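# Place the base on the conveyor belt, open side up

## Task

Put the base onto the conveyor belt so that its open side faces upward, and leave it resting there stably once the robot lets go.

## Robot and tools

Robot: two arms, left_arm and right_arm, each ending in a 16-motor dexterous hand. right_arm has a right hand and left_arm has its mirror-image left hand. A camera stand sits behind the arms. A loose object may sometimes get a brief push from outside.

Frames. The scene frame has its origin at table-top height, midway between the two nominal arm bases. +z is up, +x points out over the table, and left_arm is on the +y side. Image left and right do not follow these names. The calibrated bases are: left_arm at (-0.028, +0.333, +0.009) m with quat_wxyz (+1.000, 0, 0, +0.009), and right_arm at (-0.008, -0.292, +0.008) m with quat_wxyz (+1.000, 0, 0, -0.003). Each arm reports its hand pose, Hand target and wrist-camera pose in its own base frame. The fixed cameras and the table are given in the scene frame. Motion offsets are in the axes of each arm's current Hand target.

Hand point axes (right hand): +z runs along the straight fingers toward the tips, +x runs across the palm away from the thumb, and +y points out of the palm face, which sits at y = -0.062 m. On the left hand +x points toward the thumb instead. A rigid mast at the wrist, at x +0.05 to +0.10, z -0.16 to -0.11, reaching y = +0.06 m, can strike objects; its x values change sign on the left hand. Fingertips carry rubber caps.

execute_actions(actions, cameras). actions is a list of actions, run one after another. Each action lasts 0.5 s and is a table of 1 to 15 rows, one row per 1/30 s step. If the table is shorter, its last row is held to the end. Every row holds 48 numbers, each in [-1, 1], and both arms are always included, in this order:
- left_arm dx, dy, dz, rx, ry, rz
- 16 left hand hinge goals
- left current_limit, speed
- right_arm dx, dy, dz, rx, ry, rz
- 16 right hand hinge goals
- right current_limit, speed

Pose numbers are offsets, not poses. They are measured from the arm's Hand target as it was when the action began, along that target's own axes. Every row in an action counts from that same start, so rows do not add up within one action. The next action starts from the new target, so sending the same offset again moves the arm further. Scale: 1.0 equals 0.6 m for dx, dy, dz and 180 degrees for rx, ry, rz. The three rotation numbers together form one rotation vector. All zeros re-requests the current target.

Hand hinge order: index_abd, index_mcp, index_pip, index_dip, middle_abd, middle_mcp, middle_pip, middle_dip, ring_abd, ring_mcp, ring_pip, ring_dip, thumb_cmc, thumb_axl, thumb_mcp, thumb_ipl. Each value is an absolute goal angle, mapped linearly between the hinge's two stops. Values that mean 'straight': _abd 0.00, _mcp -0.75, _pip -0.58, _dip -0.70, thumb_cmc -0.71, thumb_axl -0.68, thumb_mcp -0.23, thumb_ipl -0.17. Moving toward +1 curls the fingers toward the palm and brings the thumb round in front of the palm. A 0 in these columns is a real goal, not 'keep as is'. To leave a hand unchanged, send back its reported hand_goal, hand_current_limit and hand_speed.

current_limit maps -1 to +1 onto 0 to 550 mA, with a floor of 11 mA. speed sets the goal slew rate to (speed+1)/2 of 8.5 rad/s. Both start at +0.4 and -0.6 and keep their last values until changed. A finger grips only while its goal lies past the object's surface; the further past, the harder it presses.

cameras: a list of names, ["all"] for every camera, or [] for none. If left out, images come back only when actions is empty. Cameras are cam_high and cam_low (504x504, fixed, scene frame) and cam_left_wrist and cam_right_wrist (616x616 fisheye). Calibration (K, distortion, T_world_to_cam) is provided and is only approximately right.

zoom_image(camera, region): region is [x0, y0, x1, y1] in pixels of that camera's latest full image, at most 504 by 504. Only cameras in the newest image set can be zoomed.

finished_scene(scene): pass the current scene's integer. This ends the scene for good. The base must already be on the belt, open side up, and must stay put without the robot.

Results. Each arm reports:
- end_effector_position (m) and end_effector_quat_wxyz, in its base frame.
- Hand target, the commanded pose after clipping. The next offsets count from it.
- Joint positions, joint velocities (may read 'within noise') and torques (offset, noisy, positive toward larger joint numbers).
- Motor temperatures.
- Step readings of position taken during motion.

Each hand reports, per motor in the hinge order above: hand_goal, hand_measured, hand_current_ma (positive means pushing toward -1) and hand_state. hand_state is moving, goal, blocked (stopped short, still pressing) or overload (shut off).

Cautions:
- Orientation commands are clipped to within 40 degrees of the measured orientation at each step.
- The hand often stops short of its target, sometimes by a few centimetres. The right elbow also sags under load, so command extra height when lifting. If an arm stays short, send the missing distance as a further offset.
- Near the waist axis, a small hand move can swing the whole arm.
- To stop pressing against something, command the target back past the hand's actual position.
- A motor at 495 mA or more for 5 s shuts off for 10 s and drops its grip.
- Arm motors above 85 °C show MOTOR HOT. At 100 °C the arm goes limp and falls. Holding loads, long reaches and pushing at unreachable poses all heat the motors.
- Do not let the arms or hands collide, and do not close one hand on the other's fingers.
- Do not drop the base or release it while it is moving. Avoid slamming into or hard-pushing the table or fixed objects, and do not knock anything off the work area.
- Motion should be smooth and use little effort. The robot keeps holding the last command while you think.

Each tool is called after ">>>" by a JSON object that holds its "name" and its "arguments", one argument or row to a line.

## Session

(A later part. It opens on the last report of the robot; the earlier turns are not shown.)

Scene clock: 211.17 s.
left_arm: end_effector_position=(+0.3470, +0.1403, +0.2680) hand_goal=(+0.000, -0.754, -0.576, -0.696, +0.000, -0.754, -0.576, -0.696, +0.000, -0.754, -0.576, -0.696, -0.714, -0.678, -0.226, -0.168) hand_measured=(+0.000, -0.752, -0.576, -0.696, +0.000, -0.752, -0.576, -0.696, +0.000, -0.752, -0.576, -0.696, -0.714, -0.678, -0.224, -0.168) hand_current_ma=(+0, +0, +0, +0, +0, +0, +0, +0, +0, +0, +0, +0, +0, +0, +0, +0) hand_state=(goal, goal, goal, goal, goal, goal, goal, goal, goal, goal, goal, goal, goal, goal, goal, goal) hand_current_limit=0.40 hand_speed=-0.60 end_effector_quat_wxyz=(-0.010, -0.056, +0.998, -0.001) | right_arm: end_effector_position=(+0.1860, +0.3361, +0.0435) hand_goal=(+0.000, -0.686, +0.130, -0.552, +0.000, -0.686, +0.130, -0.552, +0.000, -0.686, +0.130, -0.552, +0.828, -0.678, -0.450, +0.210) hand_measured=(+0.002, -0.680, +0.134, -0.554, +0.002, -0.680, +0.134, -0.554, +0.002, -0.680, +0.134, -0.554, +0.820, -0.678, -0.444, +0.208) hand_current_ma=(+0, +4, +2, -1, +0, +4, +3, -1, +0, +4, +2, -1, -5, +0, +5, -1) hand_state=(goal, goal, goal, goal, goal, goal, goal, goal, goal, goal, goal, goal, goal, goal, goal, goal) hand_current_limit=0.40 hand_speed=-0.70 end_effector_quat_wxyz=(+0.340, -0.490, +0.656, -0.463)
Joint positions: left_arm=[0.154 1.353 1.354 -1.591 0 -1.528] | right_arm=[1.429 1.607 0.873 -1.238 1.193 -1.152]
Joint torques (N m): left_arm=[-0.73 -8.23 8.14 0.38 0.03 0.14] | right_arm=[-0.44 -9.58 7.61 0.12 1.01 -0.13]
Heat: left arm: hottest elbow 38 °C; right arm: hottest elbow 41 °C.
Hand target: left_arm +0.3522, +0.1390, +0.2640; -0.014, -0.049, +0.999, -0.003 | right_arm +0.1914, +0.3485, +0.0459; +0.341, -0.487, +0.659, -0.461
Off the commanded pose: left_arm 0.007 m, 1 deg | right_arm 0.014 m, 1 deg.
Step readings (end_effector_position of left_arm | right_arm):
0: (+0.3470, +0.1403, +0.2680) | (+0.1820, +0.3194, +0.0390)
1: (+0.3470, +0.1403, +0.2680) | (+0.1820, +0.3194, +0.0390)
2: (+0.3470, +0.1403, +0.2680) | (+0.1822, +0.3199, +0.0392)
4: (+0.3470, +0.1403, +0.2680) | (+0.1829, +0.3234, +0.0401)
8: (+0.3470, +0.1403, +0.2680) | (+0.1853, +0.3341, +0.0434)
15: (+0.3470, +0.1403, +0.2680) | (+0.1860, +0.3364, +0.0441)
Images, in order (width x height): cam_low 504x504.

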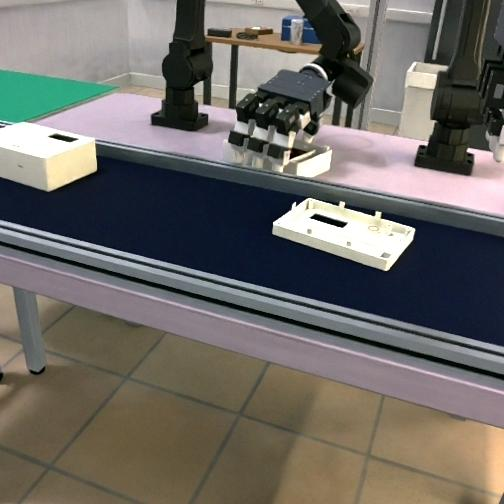

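>>> {"name": "execute_actions", "arguments": {
  "actions": [
    [[0,0,0,0,0,0,0,-0.754,-0.576,-0.696,0,-0.754,-0.576,-0.696,0,-0.754,-0.576,-0.696,-0.714,-0.678,-0.226,-0.168,0.4,-0.6,0,0,0,0,0,0,0,-0.685,0.299,-0.551,0,-0.685,0.299,-0.551,0,-0.685,0.299,-0.551,0.829,-0.678,-0.3,0.211,0.4,-0.85]],
    [[0,0,0,0,0,0,0,-0.754,-0.576,-0.696,0,-0.754,-0.576,-0.696,0,-0.754,-0.576,-0.696,-0.714,-0.678,-0.226,-0.168,0.4,-0.6,0,0,0,0,0,0,0,-0.685,0.4,-0.551,0,-0.685,0.4,-0.551,0,-0.685,0.4,-0.551,0.829,-0.678,-0.2,0.211,0.4,-0.85]],
    [[0,0,0,0,0,0,0,-0.754,-0.576,-0.696,0,-0.754,-0.576,-0.696,0,-0.754,-0.576,-0.696,-0.714,-0.678,-0.226,-0.168,0.4,-0.6,0,0,0,0,0,0,0,-0.6,0.52,-0.5,0,-0.6,0.52,-0.5,0,-0.6,0.52,-0.5,0.829,-0.678,-0.1,0.25,0.4,-0.85]]
  ],
  "cameras": []
}}

>>> {"name": "execute_actions", "arguments": {
  "actions": [
    [[0,0,0,0,0,0,0,-0.754,-0.576,-0.696,0,-0.754,-0.576,-0.696,0,-0.754,-0.576,-0.696,-0.714,-0.678,-0.226,-0.168,0.4,-0.6,0,-0.0313,-0.0114,0,0,0,0,-0.6,0.52,-0.5,0,-0.6,0.52,-0.5,0,-0.6,0.52,-0.5,0.829,-0.678,-0.1,0.25,0.4,-0.85]],
    [[0,0,0,0,0,0,0,-0.754,-0.576,-0.696,0,-0.754,-0.576,-0.696,0,-0.754,-0.576,-0.696,-0.714,-0.678,-0.226,-0.168,0.4,-0.6,0,-0.0313,-0.0114,0,0,0,0,-0.6,0.52,-0.5,0,-0.6,0.52,-0.5,0,-0.6,0.52,-0.5,0.829,-0.678,-0.1,0.25,0.4,-0.85]]
  ],
  "cameras": ["cam_low", "cam_high", "cam_right_wrist"]
}}

>>> {"name": "zoom_image", "arguments": {
  "camera": "cam_low",
  "region": [210, 60, 350, 200]
}}

Scene clock: 218.70 s.
left_arm: end_effector_position=(+0.3470, +0.1403, +0.2680) hand_goal=(+0.000, -0.754, -0.576, -0.696, +0.000, -0.754, -0.576, -0.696, +0.000, -0.754, -0.576, -0.696, -0.714, -0.678, -0.226, -0.168) hand_measured=(+0.000, -0.752, -0.576, -0.696, +0.000, -0.752, -0.576, -0.696, +0.000, -0.752, -0.576, -0.696, -0.714, -0.678, -0.224, -0.168) hand_current_ma=(+0, +0, +0, +0, +0, +0, +0, +0, +0, +0, +0, +0, +0, +0, +0, +0) hand_state=(goal, goal, goal, goal, goal, goal, goal, goal, goal, goal, goal, goal, goal, goal, goal, goal) hand_current_limit=0.40 hand_speed=-0.60 end_effector_quat_wxyz=(-0.010, -0.056, +0.998, -0.001) | right_arm: end_effector_position=(+0.1879, +0.3354, +0.0433) hand_goal=(+0.000, -0.600, +0.520, -0.500, +0.000, -0.600, +0.520, -0.500, +0.000, -0.600, +0.520, -0.500, +0.828, -0.678, -0.100, +0.250) hand_measured=(+0.002, -0.700, +0.416, -0.554, +0.002, -0.696, +0.418, -0.548, +0.002, -0.692, +0.428, -0.550, +0.818, -0.678, -0.370, +0.182) hand_current_ma=(+0, -294, -278, -104, +0, -270, -271, -89, +0, -252, -230, -96, -8, +0, -385, -236) hand_state=(goal, blocked, blocked, blocked, goal, blocked, blocked, blocked, goal, blocked, blocked, blocked, goal, goal, blocked, blocked) hand_current_limit=0.40 hand_speed=-0.85 end_effector_quat_wxyz=(+0.338, -0.489, +0.656, -0.465)
Joint positions: left_arm=[0.154 1.353 1.354 -1.591 0 -1.528] | right_arm=[1.423 1.609 0.874 -1.238 1.193 -1.153]
Joint torques (N m): left_arm=[-0.62 -7.88 8.1 0.44 0.03 0.12] | right_arm=[-0.03 -9.88 7.61 0.08 0.95 -0.12]
Heat: left arm: hottest elbow 38 °C; right arm: hottest elbow 41 °C.
Hand target: left_arm +0.3522, +0.1390, +0.2640; -0.014, -0.049, +0.999, -0.003 | right_arm +0.1913, +0.3486, +0.0460; +0.342, -0.487, +0.659, -0.461
Off the commanded pose: left_arm 0.007 m, 1 deg | right_arm 0.014 m, 1 deg.
Step readings (end_effector_position of left_arm | right_arm):
0: (+0.3470, +0.1403, +0.2680) | (+0.1860, +0.3360, +0.0435)
1: (+0.3470, +0.1403, +0.2680) | (+0.1860, +0.3360, +0.0435)
2: (+0.3470, +0.1403, +0.2680) | (+0.1860, +0.3360, +0.0435)
4: (+0.3470, +0.1403, +0.2680) | (+0.1860, +0.3360, +0.0435)
8: (+0.3470, +0.1403, +0.2680) | (+0.1860, +0.3360, +0.0435)
15: (+0.3470, +0.1403, +0.2680) | (+0.1860, +0.3360, +0.0435)
16: (+0.3470, +0.1403, +0.2680) | (+0.1860, +0.3360, +0.0435)
17: (+0.3470, +0.1403, +0.2680) | (+0.1860, +0.3360, +0.0435)
19: (+0.3470, +0.1403, +0.2680) | (+0.1860, +0.3360, +0.0435)
23: (+0.3470, +0.1403, +0.2680) | (+0.1863, +0.3364, +0.0438)
30: (+0.3470, +0.1403, +0.2680) | (+0.1863, +0.3364, +0.0438)
31: (+0.3470, +0.1403, +0.2680) | (+0.1863, +0.3364, +0.0438)
32: (+0.3470, +0.1403, +0.2680) | (+0.1863, +0.3364, +0.0438)
34: (+0.3470, +0.1403, +0.2680) | (+0.1869, +0.3361, +0.0439)
38: (+0.3470, +0.1403, +0.2680) | (+0.1879, +0.3354, +0.0434)
45: (+0.3470, +0.1403, +0.2680) | (+0.1879, +0.3354, +0.0433)
No camera images: "cameras" was empty.

Scene clock: 219.97 s.
left_arm: end_effector_position=(+0.3470, +0.1403, +0.2680) hand_goal=(+0.000, -0.754, -0.576, -0.696, +0.000, -0.754, -0.576, -0.696, +0.000, -0.754, -0.576, -0.696, -0.714, -0.678, -0.226, -0.168) hand_measured=(+0.000, -0.752, -0.576, -0.696, +0.000, -0.752, -0.576, -0.696, +0.000, -0.752, -0.576, -0.696, -0.714, -0.678, -0.224, -0.168) hand_current_ma=(+0, +0, +0, +0, +0, +0, +0, +0, +0, +0, +0, +0, +0, +0, +0, +0) hand_state=(goal, goal, goal, goal, goal, goal, goal, goal, goal, goal, goal, goal, goal, goal, goal, goal) hand_current_limit=0.40 hand_speed=-0.60 end_effector_quat_wxyz=(-0.010, -0.056, +0.998, -0.001) | right_arm: end_effector_position=(+0.1875, +0.3342, +0.0699) hand_goal=(+0.000, -0.600, +0.520, -0.500, +0.000, -0.600, +0.520, -0.500, +0.000, -0.600, +0.520, -0.500, +0.828, -0.678, -0.100, +0.250) hand_measured=(+0.002, -0.700, +0.420, -0.554, +0.002, -0.690, +0.422, -0.548, +0.002, -0.680, +0.434, -0.550, +0.804, -0.678, -0.378, +0.182) hand_current_ma=(+0, -294, -262, -104, +0, -246, -252, -89, +0, -206, -210, -96, -33, +0, -385, -236) hand_state=(goal, blocked, blocked, blocked, goal, blocked, blocked, blocked, goal, blocked, blocked, blocked, blocked, goal, blocked, blocked) hand_current_limit=0.40 hand_speed=-0.85 end_effector_quat_wxyz=(+0.334, -0.492, +0.654, -0.468)
Joint positions: left_arm=[0.154 1.353 1.354 -1.591 0 -1.528] | right_arm=[1.423 1.56 0.904 -1.326 1.192 -1.156]
Joint torques (N m): left_arm=[-0.79 -8.06 8.05 0.38 0.02 0.13] | right_arm=[-0.03 -11.46 8.8 -0.79 1.01 -0.13]
Heat: left arm: hottest elbow 38 °C; right arm: hottest elbow 41 °C.
Hand target: left_arm +0.3522, +0.1390, +0.2640; -0.014, -0.049, +0.999, -0.003 | right_arm +0.1913, +0.3485, +0.0860; +0.342, -0.487, +0.659, -0.461
Off the commanded pose: left_arm 0.007 m, 1 deg | right_arm 0.022 m, 1 deg.
Step readings (end_effector_position of left_arm | right_arm):
0: (+0.3470, +0.1403, +0.2680) | (+0.1879, +0.3354, +0.0433)
1: (+0.3470, +0.1403, +0.2680) | (+0.1879, +0.3354, +0.0433)
2: (+0.3470, +0.1403, +0.2680) | (+0.1879, +0.3353, +0.0433)
4: (+0.3470, +0.1403, +0.2680) | (+0.1879, +0.3349, +0.0437)
8: (+0.3470, +0.1403, +0.2680) | (+0.1875, +0.3329, +0.0449)
15: (+0.3470, +0.1403, +0.2680) | (+0.1875, +0.3325, +0.0477)
16: (+0.3470, +0.1403, +0.2680) | (+0.1875, +0.3326, +0.0480)
17: (+0.3470, +0.1403, +0.2680) | (+0.1874, +0.3324, +0.0487)
19: (+0.3470, +0.1403, +0.2680) | (+0.1871, +0.3313, +0.0519)
23: (+0.3470, +0.1403, +0.2680) | (+0.1872, +0.3319, +0.0628)
30: (+0.3470, +0.1403, +0.2680) | (+0.1876, +0.3348, +0.0698)
camera_calibration:
cam_right_wrist: T_world_to_cam=[[0.00677292, 0.806501, -0.591194, -0.194448], [-0.393212, 0.54573, 0.739975, -0.216899], [0.919423, 0.227452, 0.320822, -0.143733], [0, 0, 0, 1]] pos_world=[0.0481814, 0.307883, 0.0916559]
Images, in order (width x height): cam_high 504x504, cam_low 504x504, cam_right_wrist 616x616.

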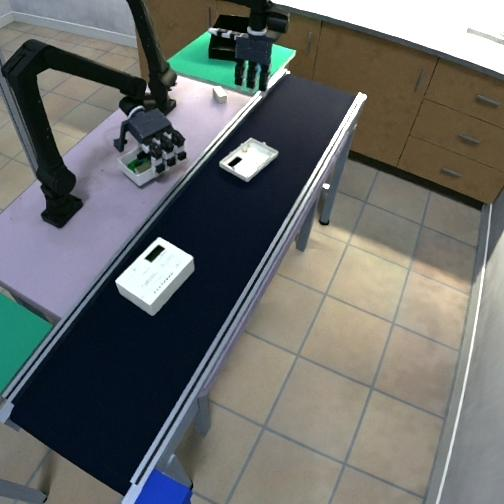

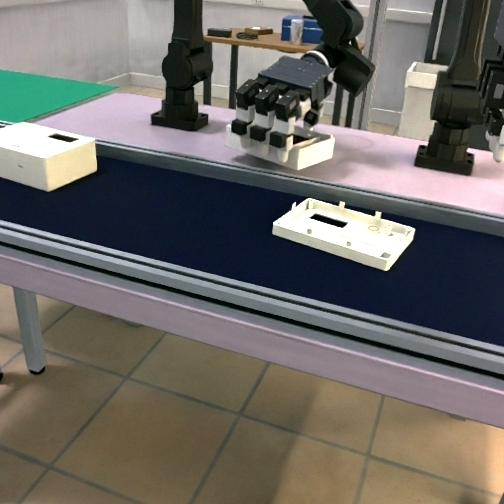

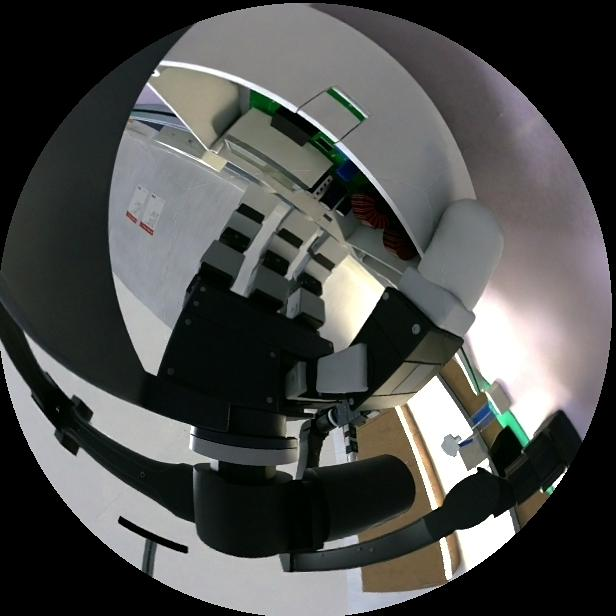

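Scaled by 3.600.

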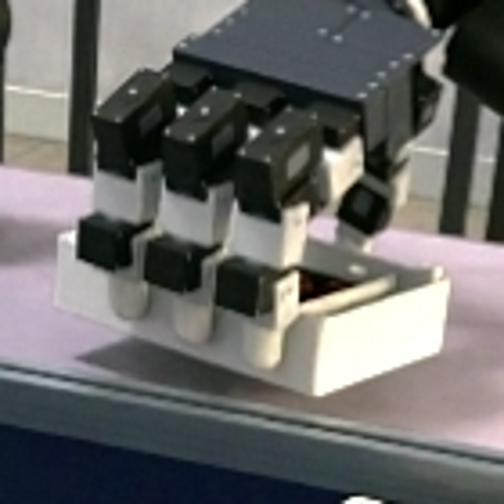

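>>> {"name": "execute_actions", "arguments": {
  "actions": [
    [[0,0,0,0,0,0,0,-0.754,-0.576,-0.696,0,-0.754,-0.576,-0.696,0,-0.754,-0.576,-0.696,-0.714,-0.678,-0.226,-0.168,0.4,-0.6,0,-0.0392,-0.0142,0,0,0,0,-0.6,0.52,-0.5,0,-0.6,0.52,-0.5,0,-0.6,0.52,-0.5,0.829,-0.678,-0.1,0.25,0.4,-0.85]],
    [[0,0,0,0,0,0,0,-0.754,-0.576,-0.696,0,-0.754,-0.576,-0.696,0,-0.754,-0.576,-0.696,-0.714,-0.678,-0.226,-0.168,0.4,-0.6,0,-0.0392,-0.0142,0,0,0,0,-0.6,0.52,-0.5,0,-0.6,0.52,-0.5,0,-0.6,0.52,-0.5,0.829,-0.678,-0.1,0.25,0.4,-0.85]],
    [[0,0,0,0,0,0,0,-0.754,-0.576,-0.696,0,-0.754,-0.576,-0.696,0,-0.754,-0.576,-0.696,-0.714,-0.678,-0.226,-0.168,0.4,-0.6,-0.0082,-0.028,0.0771,0,0.0418,0.0152,0,-0.6,0.52,-0.5,0,-0.6,0.52,-0.5,0,-0.6,0.52,-0.5,0.829,-0.678,-0.1,0.25,0.4,-0.85]],
    [[0,0,0,0,0,0,0,-0.754,-0.576,-0.696,0,-0.754,-0.576,-0.696,0,-0.754,-0.576,-0.696,-0.714,-0.678,-0.226,-0.168,0.4,-0.6,-0.0088,-0.0296,0.0814,0,0.0418,0.0152,0,-0.6,0.52,-0.5,0,-0.6,0.52,-0.5,0,-0.6,0.52,-0.5,0.829,-0.678,-0.1,0.25,0.4,-0.85]]
  ],
  "cameras": ["cam_low", "cam_high", "cam_right_wrist"]
}}

Scene clock: 236.27 s.
left_arm: end_effector_position=(+0.3470, +0.1403, +0.2680) hand_goal=(+0.000, -0.754, -0.576, -0.696, +0.000, -0.754, -0.576, -0.696, +0.000, -0.754, -0.576, -0.696, -0.714, -0.678, -0.226, -0.168) hand_measured=(+0.000, -0.752, -0.576, -0.696, +0.000, -0.752, -0.576, -0.696, +0.000, -0.752, -0.576, -0.696, -0.714, -0.678, -0.224, -0.168) hand_current_ma=(+0, +0, +0, +0, +0, +0, +0, +0, +0, +0, +0, +0, +0, +0, +0, +0) hand_state=(goal, goal, goal, goal, goal, goal, goal, goal, goal, goal, goal, goal, goal, goal, goal, goal) hand_current_limit=0.40 hand_speed=-0.60 end_effector_quat_wxyz=(-0.010, -0.056, +0.998, -0.001) | right_arm: end_effector_position=(+0.2840, +0.3035, +0.1215) hand_goal=(+0.000, -0.600, +0.520, -0.500, +0.000, -0.600, +0.520, -0.500, +0.000, -0.600, +0.520, -0.500, +0.828, -0.678, -0.100, +0.250) hand_measured=(+0.002, -0.698, +0.424, -0.554, +0.002, -0.686, +0.426, -0.548, +0.002, -0.676, +0.438, -0.550, +0.802, -0.678, -0.384, +0.182) hand_current_ma=(+0, -280, -246, -104, +0, -229, -238, -89, +0, -189, -198, -96, -36, +0, -385, -236) hand_state=(goal, blocked, blocked, blocked, goal, blocked, blocked, blocked, goal, blocked, blocked, blocked, blocked, goal, blocked, blocked) hand_current_limit=0.40 hand_speed=-0.85 end_effector_quat_wxyz=(+0.260, -0.398, +0.716, -0.512)
Joint positions: left_arm=[0.154 1.353 1.354 -1.591 0 -1.528] | right_arm=[1.151 1.577 1.084 -1.522 1.183 -1.134]
Joint torques (N m): left_arm=[-0.56 -7.94 8.14 0.46 0.03 0.14] | right_arm=[0.79 -11.58 10.06 -0.84 0.99 0.09]
Heat: left arm: hottest elbow 38 °C; right arm: hottest elbow 42 °C.
Hand target: left_arm +0.3522, +0.1390, +0.2640; -0.014, -0.049, +0.999, -0.003 | right_arm +0.2892, +0.3216, +0.1359; +0.274, -0.391, +0.720, -0.504
Off the commanded pose: left_arm 0.007 m, 1 deg | right_arm 0.024 m, 2 deg.
Step readings (end_effector_position of left_arm | right_arm):
0: (+0.3470, +0.1403, +0.2680) | (+0.1875, +0.3342, +0.0699)
1: (+0.3470, +0.1403, +0.2680) | (+0.1875, +0.3340, +0.0699)
2: (+0.3470, +0.1403, +0.2680) | (+0.1874, +0.3334, +0.0702)
4: (+0.3470, +0.1403, +0.2680) | (+0.1871, +0.3317, +0.0733)
8: (+0.3470, +0.1403, +0.2680) | (+0.1871, +0.3317, +0.0844)
15: (+0.3470, +0.1403, +0.2680) | (+0.1875, +0.3350, +0.0935)
16: (+0.3470, +0.1403, +0.2680) | (+0.1875, +0.3346, +0.0935)
17: (+0.3470, +0.1403, +0.2680) | (+0.1874, +0.3340, +0.0940)
19: (+0.3470, +0.1403, +0.2680) | (+0.1871, +0.3321, +0.0970)
23: (+0.3470, +0.1403, +0.2680) | (+0.1871, +0.3322, +0.1077)
30: (+0.3470, +0.1403, +0.2680) | (+0.1875, +0.3351, +0.1171)
31: (+0.3470, +0.1403, +0.2680) | (+0.1878, +0.3348, +0.1172)
32: (+0.3470, +0.1403, +0.2680) | (+0.1895, +0.3336, +0.1175)
34: (+0.3470, +0.1403, +0.2680) | (+0.1969, +0.3310, +0.1190)
38: (+0.3470, +0.1403, +0.2680) | (+0.2242, +0.3243, +0.1227)
45: (+0.3470, +0.1403, +0.2680) | (+0.2363, +0.3196, +0.1207)
46: (+0.3470, +0.1403, +0.2680) | (+0.2363, +0.3196, +0.1205)
47: (+0.3470, +0.1403, +0.2680) | (+0.2373, +0.3192, +0.1205)
49: (+0.3470, +0.1403, +0.2680) | (+0.2440, +0.3182, +0.1209)
53: (+0.3470, +0.1403, +0.2680) | (+0.2701, +0.3107, +0.1223)
60: (+0.3470, +0.1403, +0.2680) | (+0.2834, +0.3024, +0.1206)
camera_calibration:
cam_right_wrist: T_world_to_cam=[[0.226333, 0.766967, -0.600446, -0.189112], [-0.218285, 0.640702, 0.736106, -0.278425], [0.949276, -0.035537, 0.31243, -0.169606], [0, 0, 0, 1]] pos_world=[0.143029, 0.317403, 0.144389]
Images, in order (width x height): cam_high 504x504, cam_low 504x504, cam_right_wrist 616x616.

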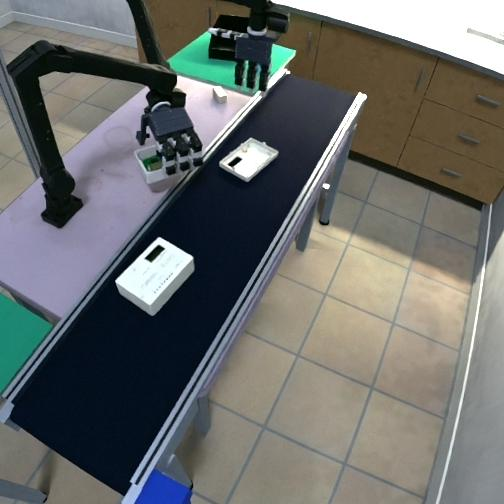

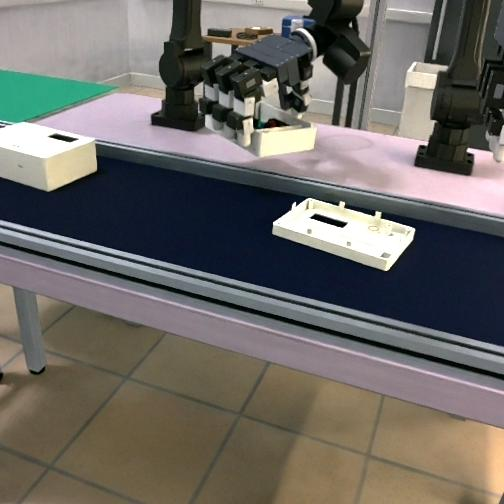

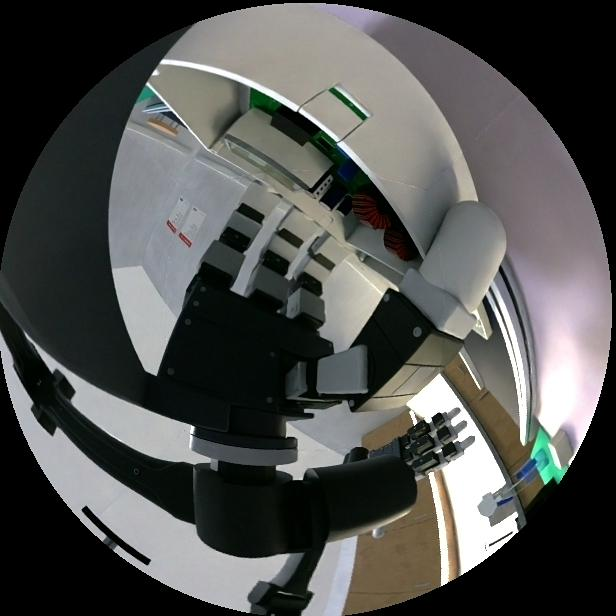

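>>> {"name": "execute_actions", "arguments": {
  "actions": [
    [[0,0,0,0,0,0,0,-0.754,-0.576,-0.696,0,-0.754,-0.576,-0.696,0,-0.754,-0.576,-0.696,-0.714,-0.678,-0.226,-0.168,0.4,-0.6,-0.0095,-0.0312,0.0858,0,0.0418,0.0152,0,-0.6,0.52,-0.5,0,-0.6,0.52,-0.5,0,-0.6,0.52,-0.5,0.829,-0.678,-0.1,0.25,0.4,-0.85]],
    [[0,0,0,0,0,0,0,-0.754,-0.576,-0.696,0,-0.754,-0.576,-0.696,0,-0.754,-0.576,-0.696,-0.714,-0.678,-0.226,-0.168,0.4,-0.6,-0.0102,-0.0328,0.0902,0,0.0418,0.0152,0,-0.6,0.52,-0.5,0,-0.6,0.52,-0.5,0,-0.6,0.52,-0.5,0.829,-0.678,-0.1,0.25,0.4,-0.85]],
    [[0,0,0,0,0,0,0,-0.754,-0.576,-0.696,0,-0.754,-0.576,-0.696,0,-0.754,-0.576,-0.696,-0.714,-0.678,-0.226,-0.168,0.4,-0.6,-0.0108,-0.0345,0.0948,0,0.0418,0.0152,0,-0.6,0.52,-0.5,0,-0.6,0.52,-0.5,0,-0.6,0.52,-0.5,0.829,-0.678,-0.1,0.25,0.4,-0.85]],
    [[0,0,0,0,0,0,0,-0.754,-0.576,-0.696,0,-0.754,-0.576,-0.696,0,-0.754,-0.576,-0.696,-0.714,-0.678,-0.226,-0.168,0.4,-0.6,-0.0113,-0.0361,0.0991,0,0.0418,0.0152,0,-0.6,0.52,-0.5,0,-0.6,0.52,-0.5,0,-0.6,0.52,-0.5,0.829,-0.678,-0.1,0.25,0.4,-0.85]]
  ],
  "cameras": ["cam_low", "cam_high", "cam_right_wrist"]
}}

>>> {"name": "zoom_image", "arguments": {
  "camera": "cam_low",
  "region": [100, 50, 420, 290]
}}

>>> {"name": "zoom_image", "arguments": {
  "camera": "cam_high",
  "region": [140, 80, 320, 260]
}}

Scene clock: 243.60 s.
left_arm: end_effector_position=(+0.3470, +0.1403, +0.2680) hand_goal=(+0.000, -0.754, -0.576, -0.696, +0.000, -0.754, -0.576, -0.696, +0.000, -0.754, -0.576, -0.696, -0.714, -0.678, -0.226, -0.168) hand_measured=(+0.000, -0.752, -0.576, -0.696, +0.000, -0.752, -0.576, -0.696, +0.000, -0.752, -0.576, -0.696, -0.714, -0.678, -0.224, -0.168) hand_current_ma=(+0, +0, +0, +0, +0, +0, +0, +0, +0, +0, +0, +0, +0, +0, +0, +0) hand_state=(goal, goal, goal, goal, goal, goal, goal, goal, goal, goal, goal, goal, goal, goal, goal, goal) hand_current_limit=0.40 hand_speed=-0.60 end_effector_quat_wxyz=(-0.010, -0.056, +0.998, -0.001) | right_arm: end_effector_position=(+0.4576, +0.1598, +0.1214) hand_goal=(+0.000, -0.600, +0.520, -0.500, +0.000, -0.600, +0.520, -0.500, +0.000, -0.600, +0.520, -0.500, +0.828, -0.678, -0.100, +0.250) hand_measured=(+0.002, -0.696, +0.426, -0.554, +0.002, -0.684, +0.428, -0.548, +0.002, -0.674, +0.438, -0.550, +0.802, -0.678, -0.386, +0.182) hand_current_ma=(+0, -277, -243, -104, +0, -226, -234, -89, +0, -185, -194, -96, -36, +0, -385, -236) hand_state=(goal, blocked, blocked, blocked, goal, blocked, blocked, blocked, goal, blocked, blocked, blocked, blocked, goal, blocked, blocked) hand_current_limit=0.40 hand_speed=-0.85 end_effector_quat_wxyz=(+0.109, -0.185, +0.798, -0.563)
Joint positions: left_arm=[0.154 1.353 1.354 -1.591 0 -1.528] | right_arm=[0.619 1.768 1.329 -1.633 1.171 -1.071]
Joint torques (N m): left_arm=[-0.56 -8.18 8.17 0.39 0.03 0.13] | right_arm=[0.85 -14.74 10.25 -0.99 0.97 0.08]
Heat: left arm: hottest elbow 38 °C; right arm: hottest elbow 43 °C.
Hand target: left_arm +0.3522, +0.1390, +0.2640; -0.014, -0.049, +0.999, -0.003 | right_arm +0.4704, +0.1724, +0.1358; +0.124, -0.177, +0.800, -0.560
Off the commanded pose: left_arm 0.007 m, 1 deg | right_arm 0.023 m, 2 deg.
Step readings (end_effector_position of left_arm | right_arm):
0: (+0.3470, +0.1403, +0.2680) | (+0.2840, +0.3036, +0.1215)
1: (+0.3470, +0.1403, +0.2680) | (+0.2840, +0.3035, +0.1215)
2: (+0.3470, +0.1403, +0.2680) | (+0.2851, +0.3030, +0.1217)
4: (+0.3470, +0.1403, +0.2680) | (+0.2912, +0.3010, +0.1220)
8: (+0.3470, +0.1403, +0.2680) | (+0.3175, +0.2890, +0.1227)
15: (+0.3470, +0.1403, +0.2680) | (+0.3305, +0.2777, +0.1205)
16: (+0.3470, +0.1403, +0.2680) | (+0.3305, +0.2780, +0.1205)
17: (+0.3470, +0.1403, +0.2680) | (+0.3318, +0.2771, +0.1207)
19: (+0.3470, +0.1403, +0.2680) | (+0.3377, +0.2755, +0.1214)
23: (+0.3470, +0.1403, +0.2680) | (+0.3632, +0.2600, +0.1229)
30: (+0.3470, +0.1403, +0.2680) | (+0.3761, +0.2453, +0.1207)
31: (+0.3470, +0.1403, +0.2680) | (+0.3762, +0.2456, +0.1206)
32: (+0.3470, +0.1403, +0.2680) | (+0.3775, +0.2444, +0.1207)
34: (+0.3470, +0.1403, +0.2680) | (+0.3828, +0.2424, +0.1213)
38: (+0.3470, +0.1403, +0.2680) | (+0.4066, +0.2231, +0.1228)
45: (+0.3470, +0.1403, +0.2680) | (+0.4191, +0.2044, +0.1209)
46: (+0.3470, +0.1403, +0.2680) | (+0.4190, +0.2049, +0.1208)
47: (+0.3470, +0.1403, +0.2680) | (+0.4203, +0.2035, +0.1208)
49: (+0.3470, +0.1403, +0.2680) | (+0.4250, +0.2013, +0.1214)
53: (+0.3470, +0.1403, +0.2680) | (+0.4462, +0.1787, +0.1227)
60: (+0.3470, +0.1403, +0.2680) | (+0.4576, +0.1556, +0.1209)
camera_calibration:
cam_right_wrist: T_world_to_cam=[[0.598789, 0.530438, -0.600073, -0.250897], [0.154222, 0.658856, 0.736291, -0.321762], [0.785918, -0.533427, 0.31271, -0.185264], [0, 0, 0, 1]] pos_world=[0.345459, 0.246255, 0.144288]
Images, in order (width x height): cam_high 504x504, cam_low 504x504, cam_right_wrist 616x616.

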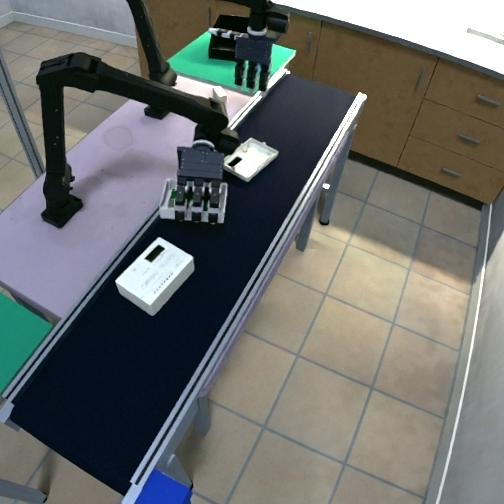

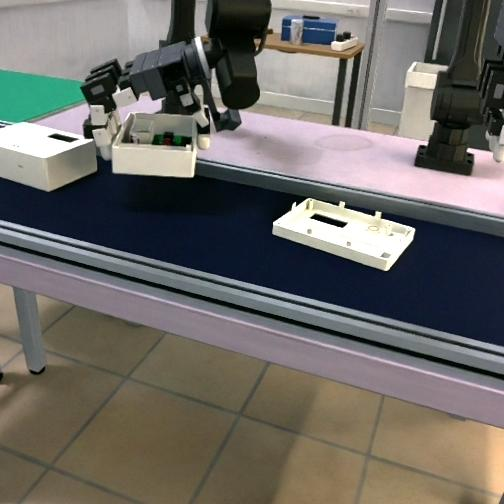

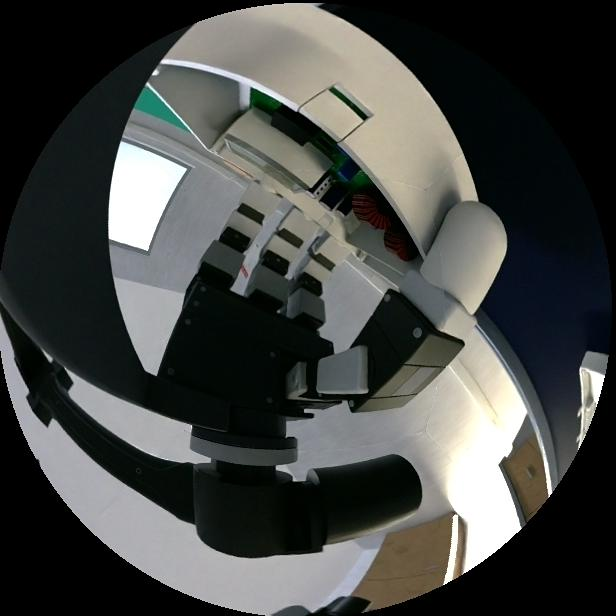

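Scaled by 1.575.

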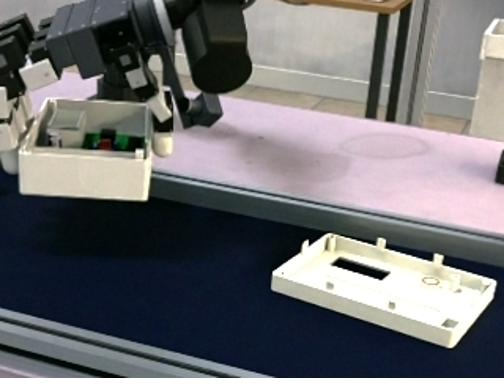

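Scaled by 2.800.

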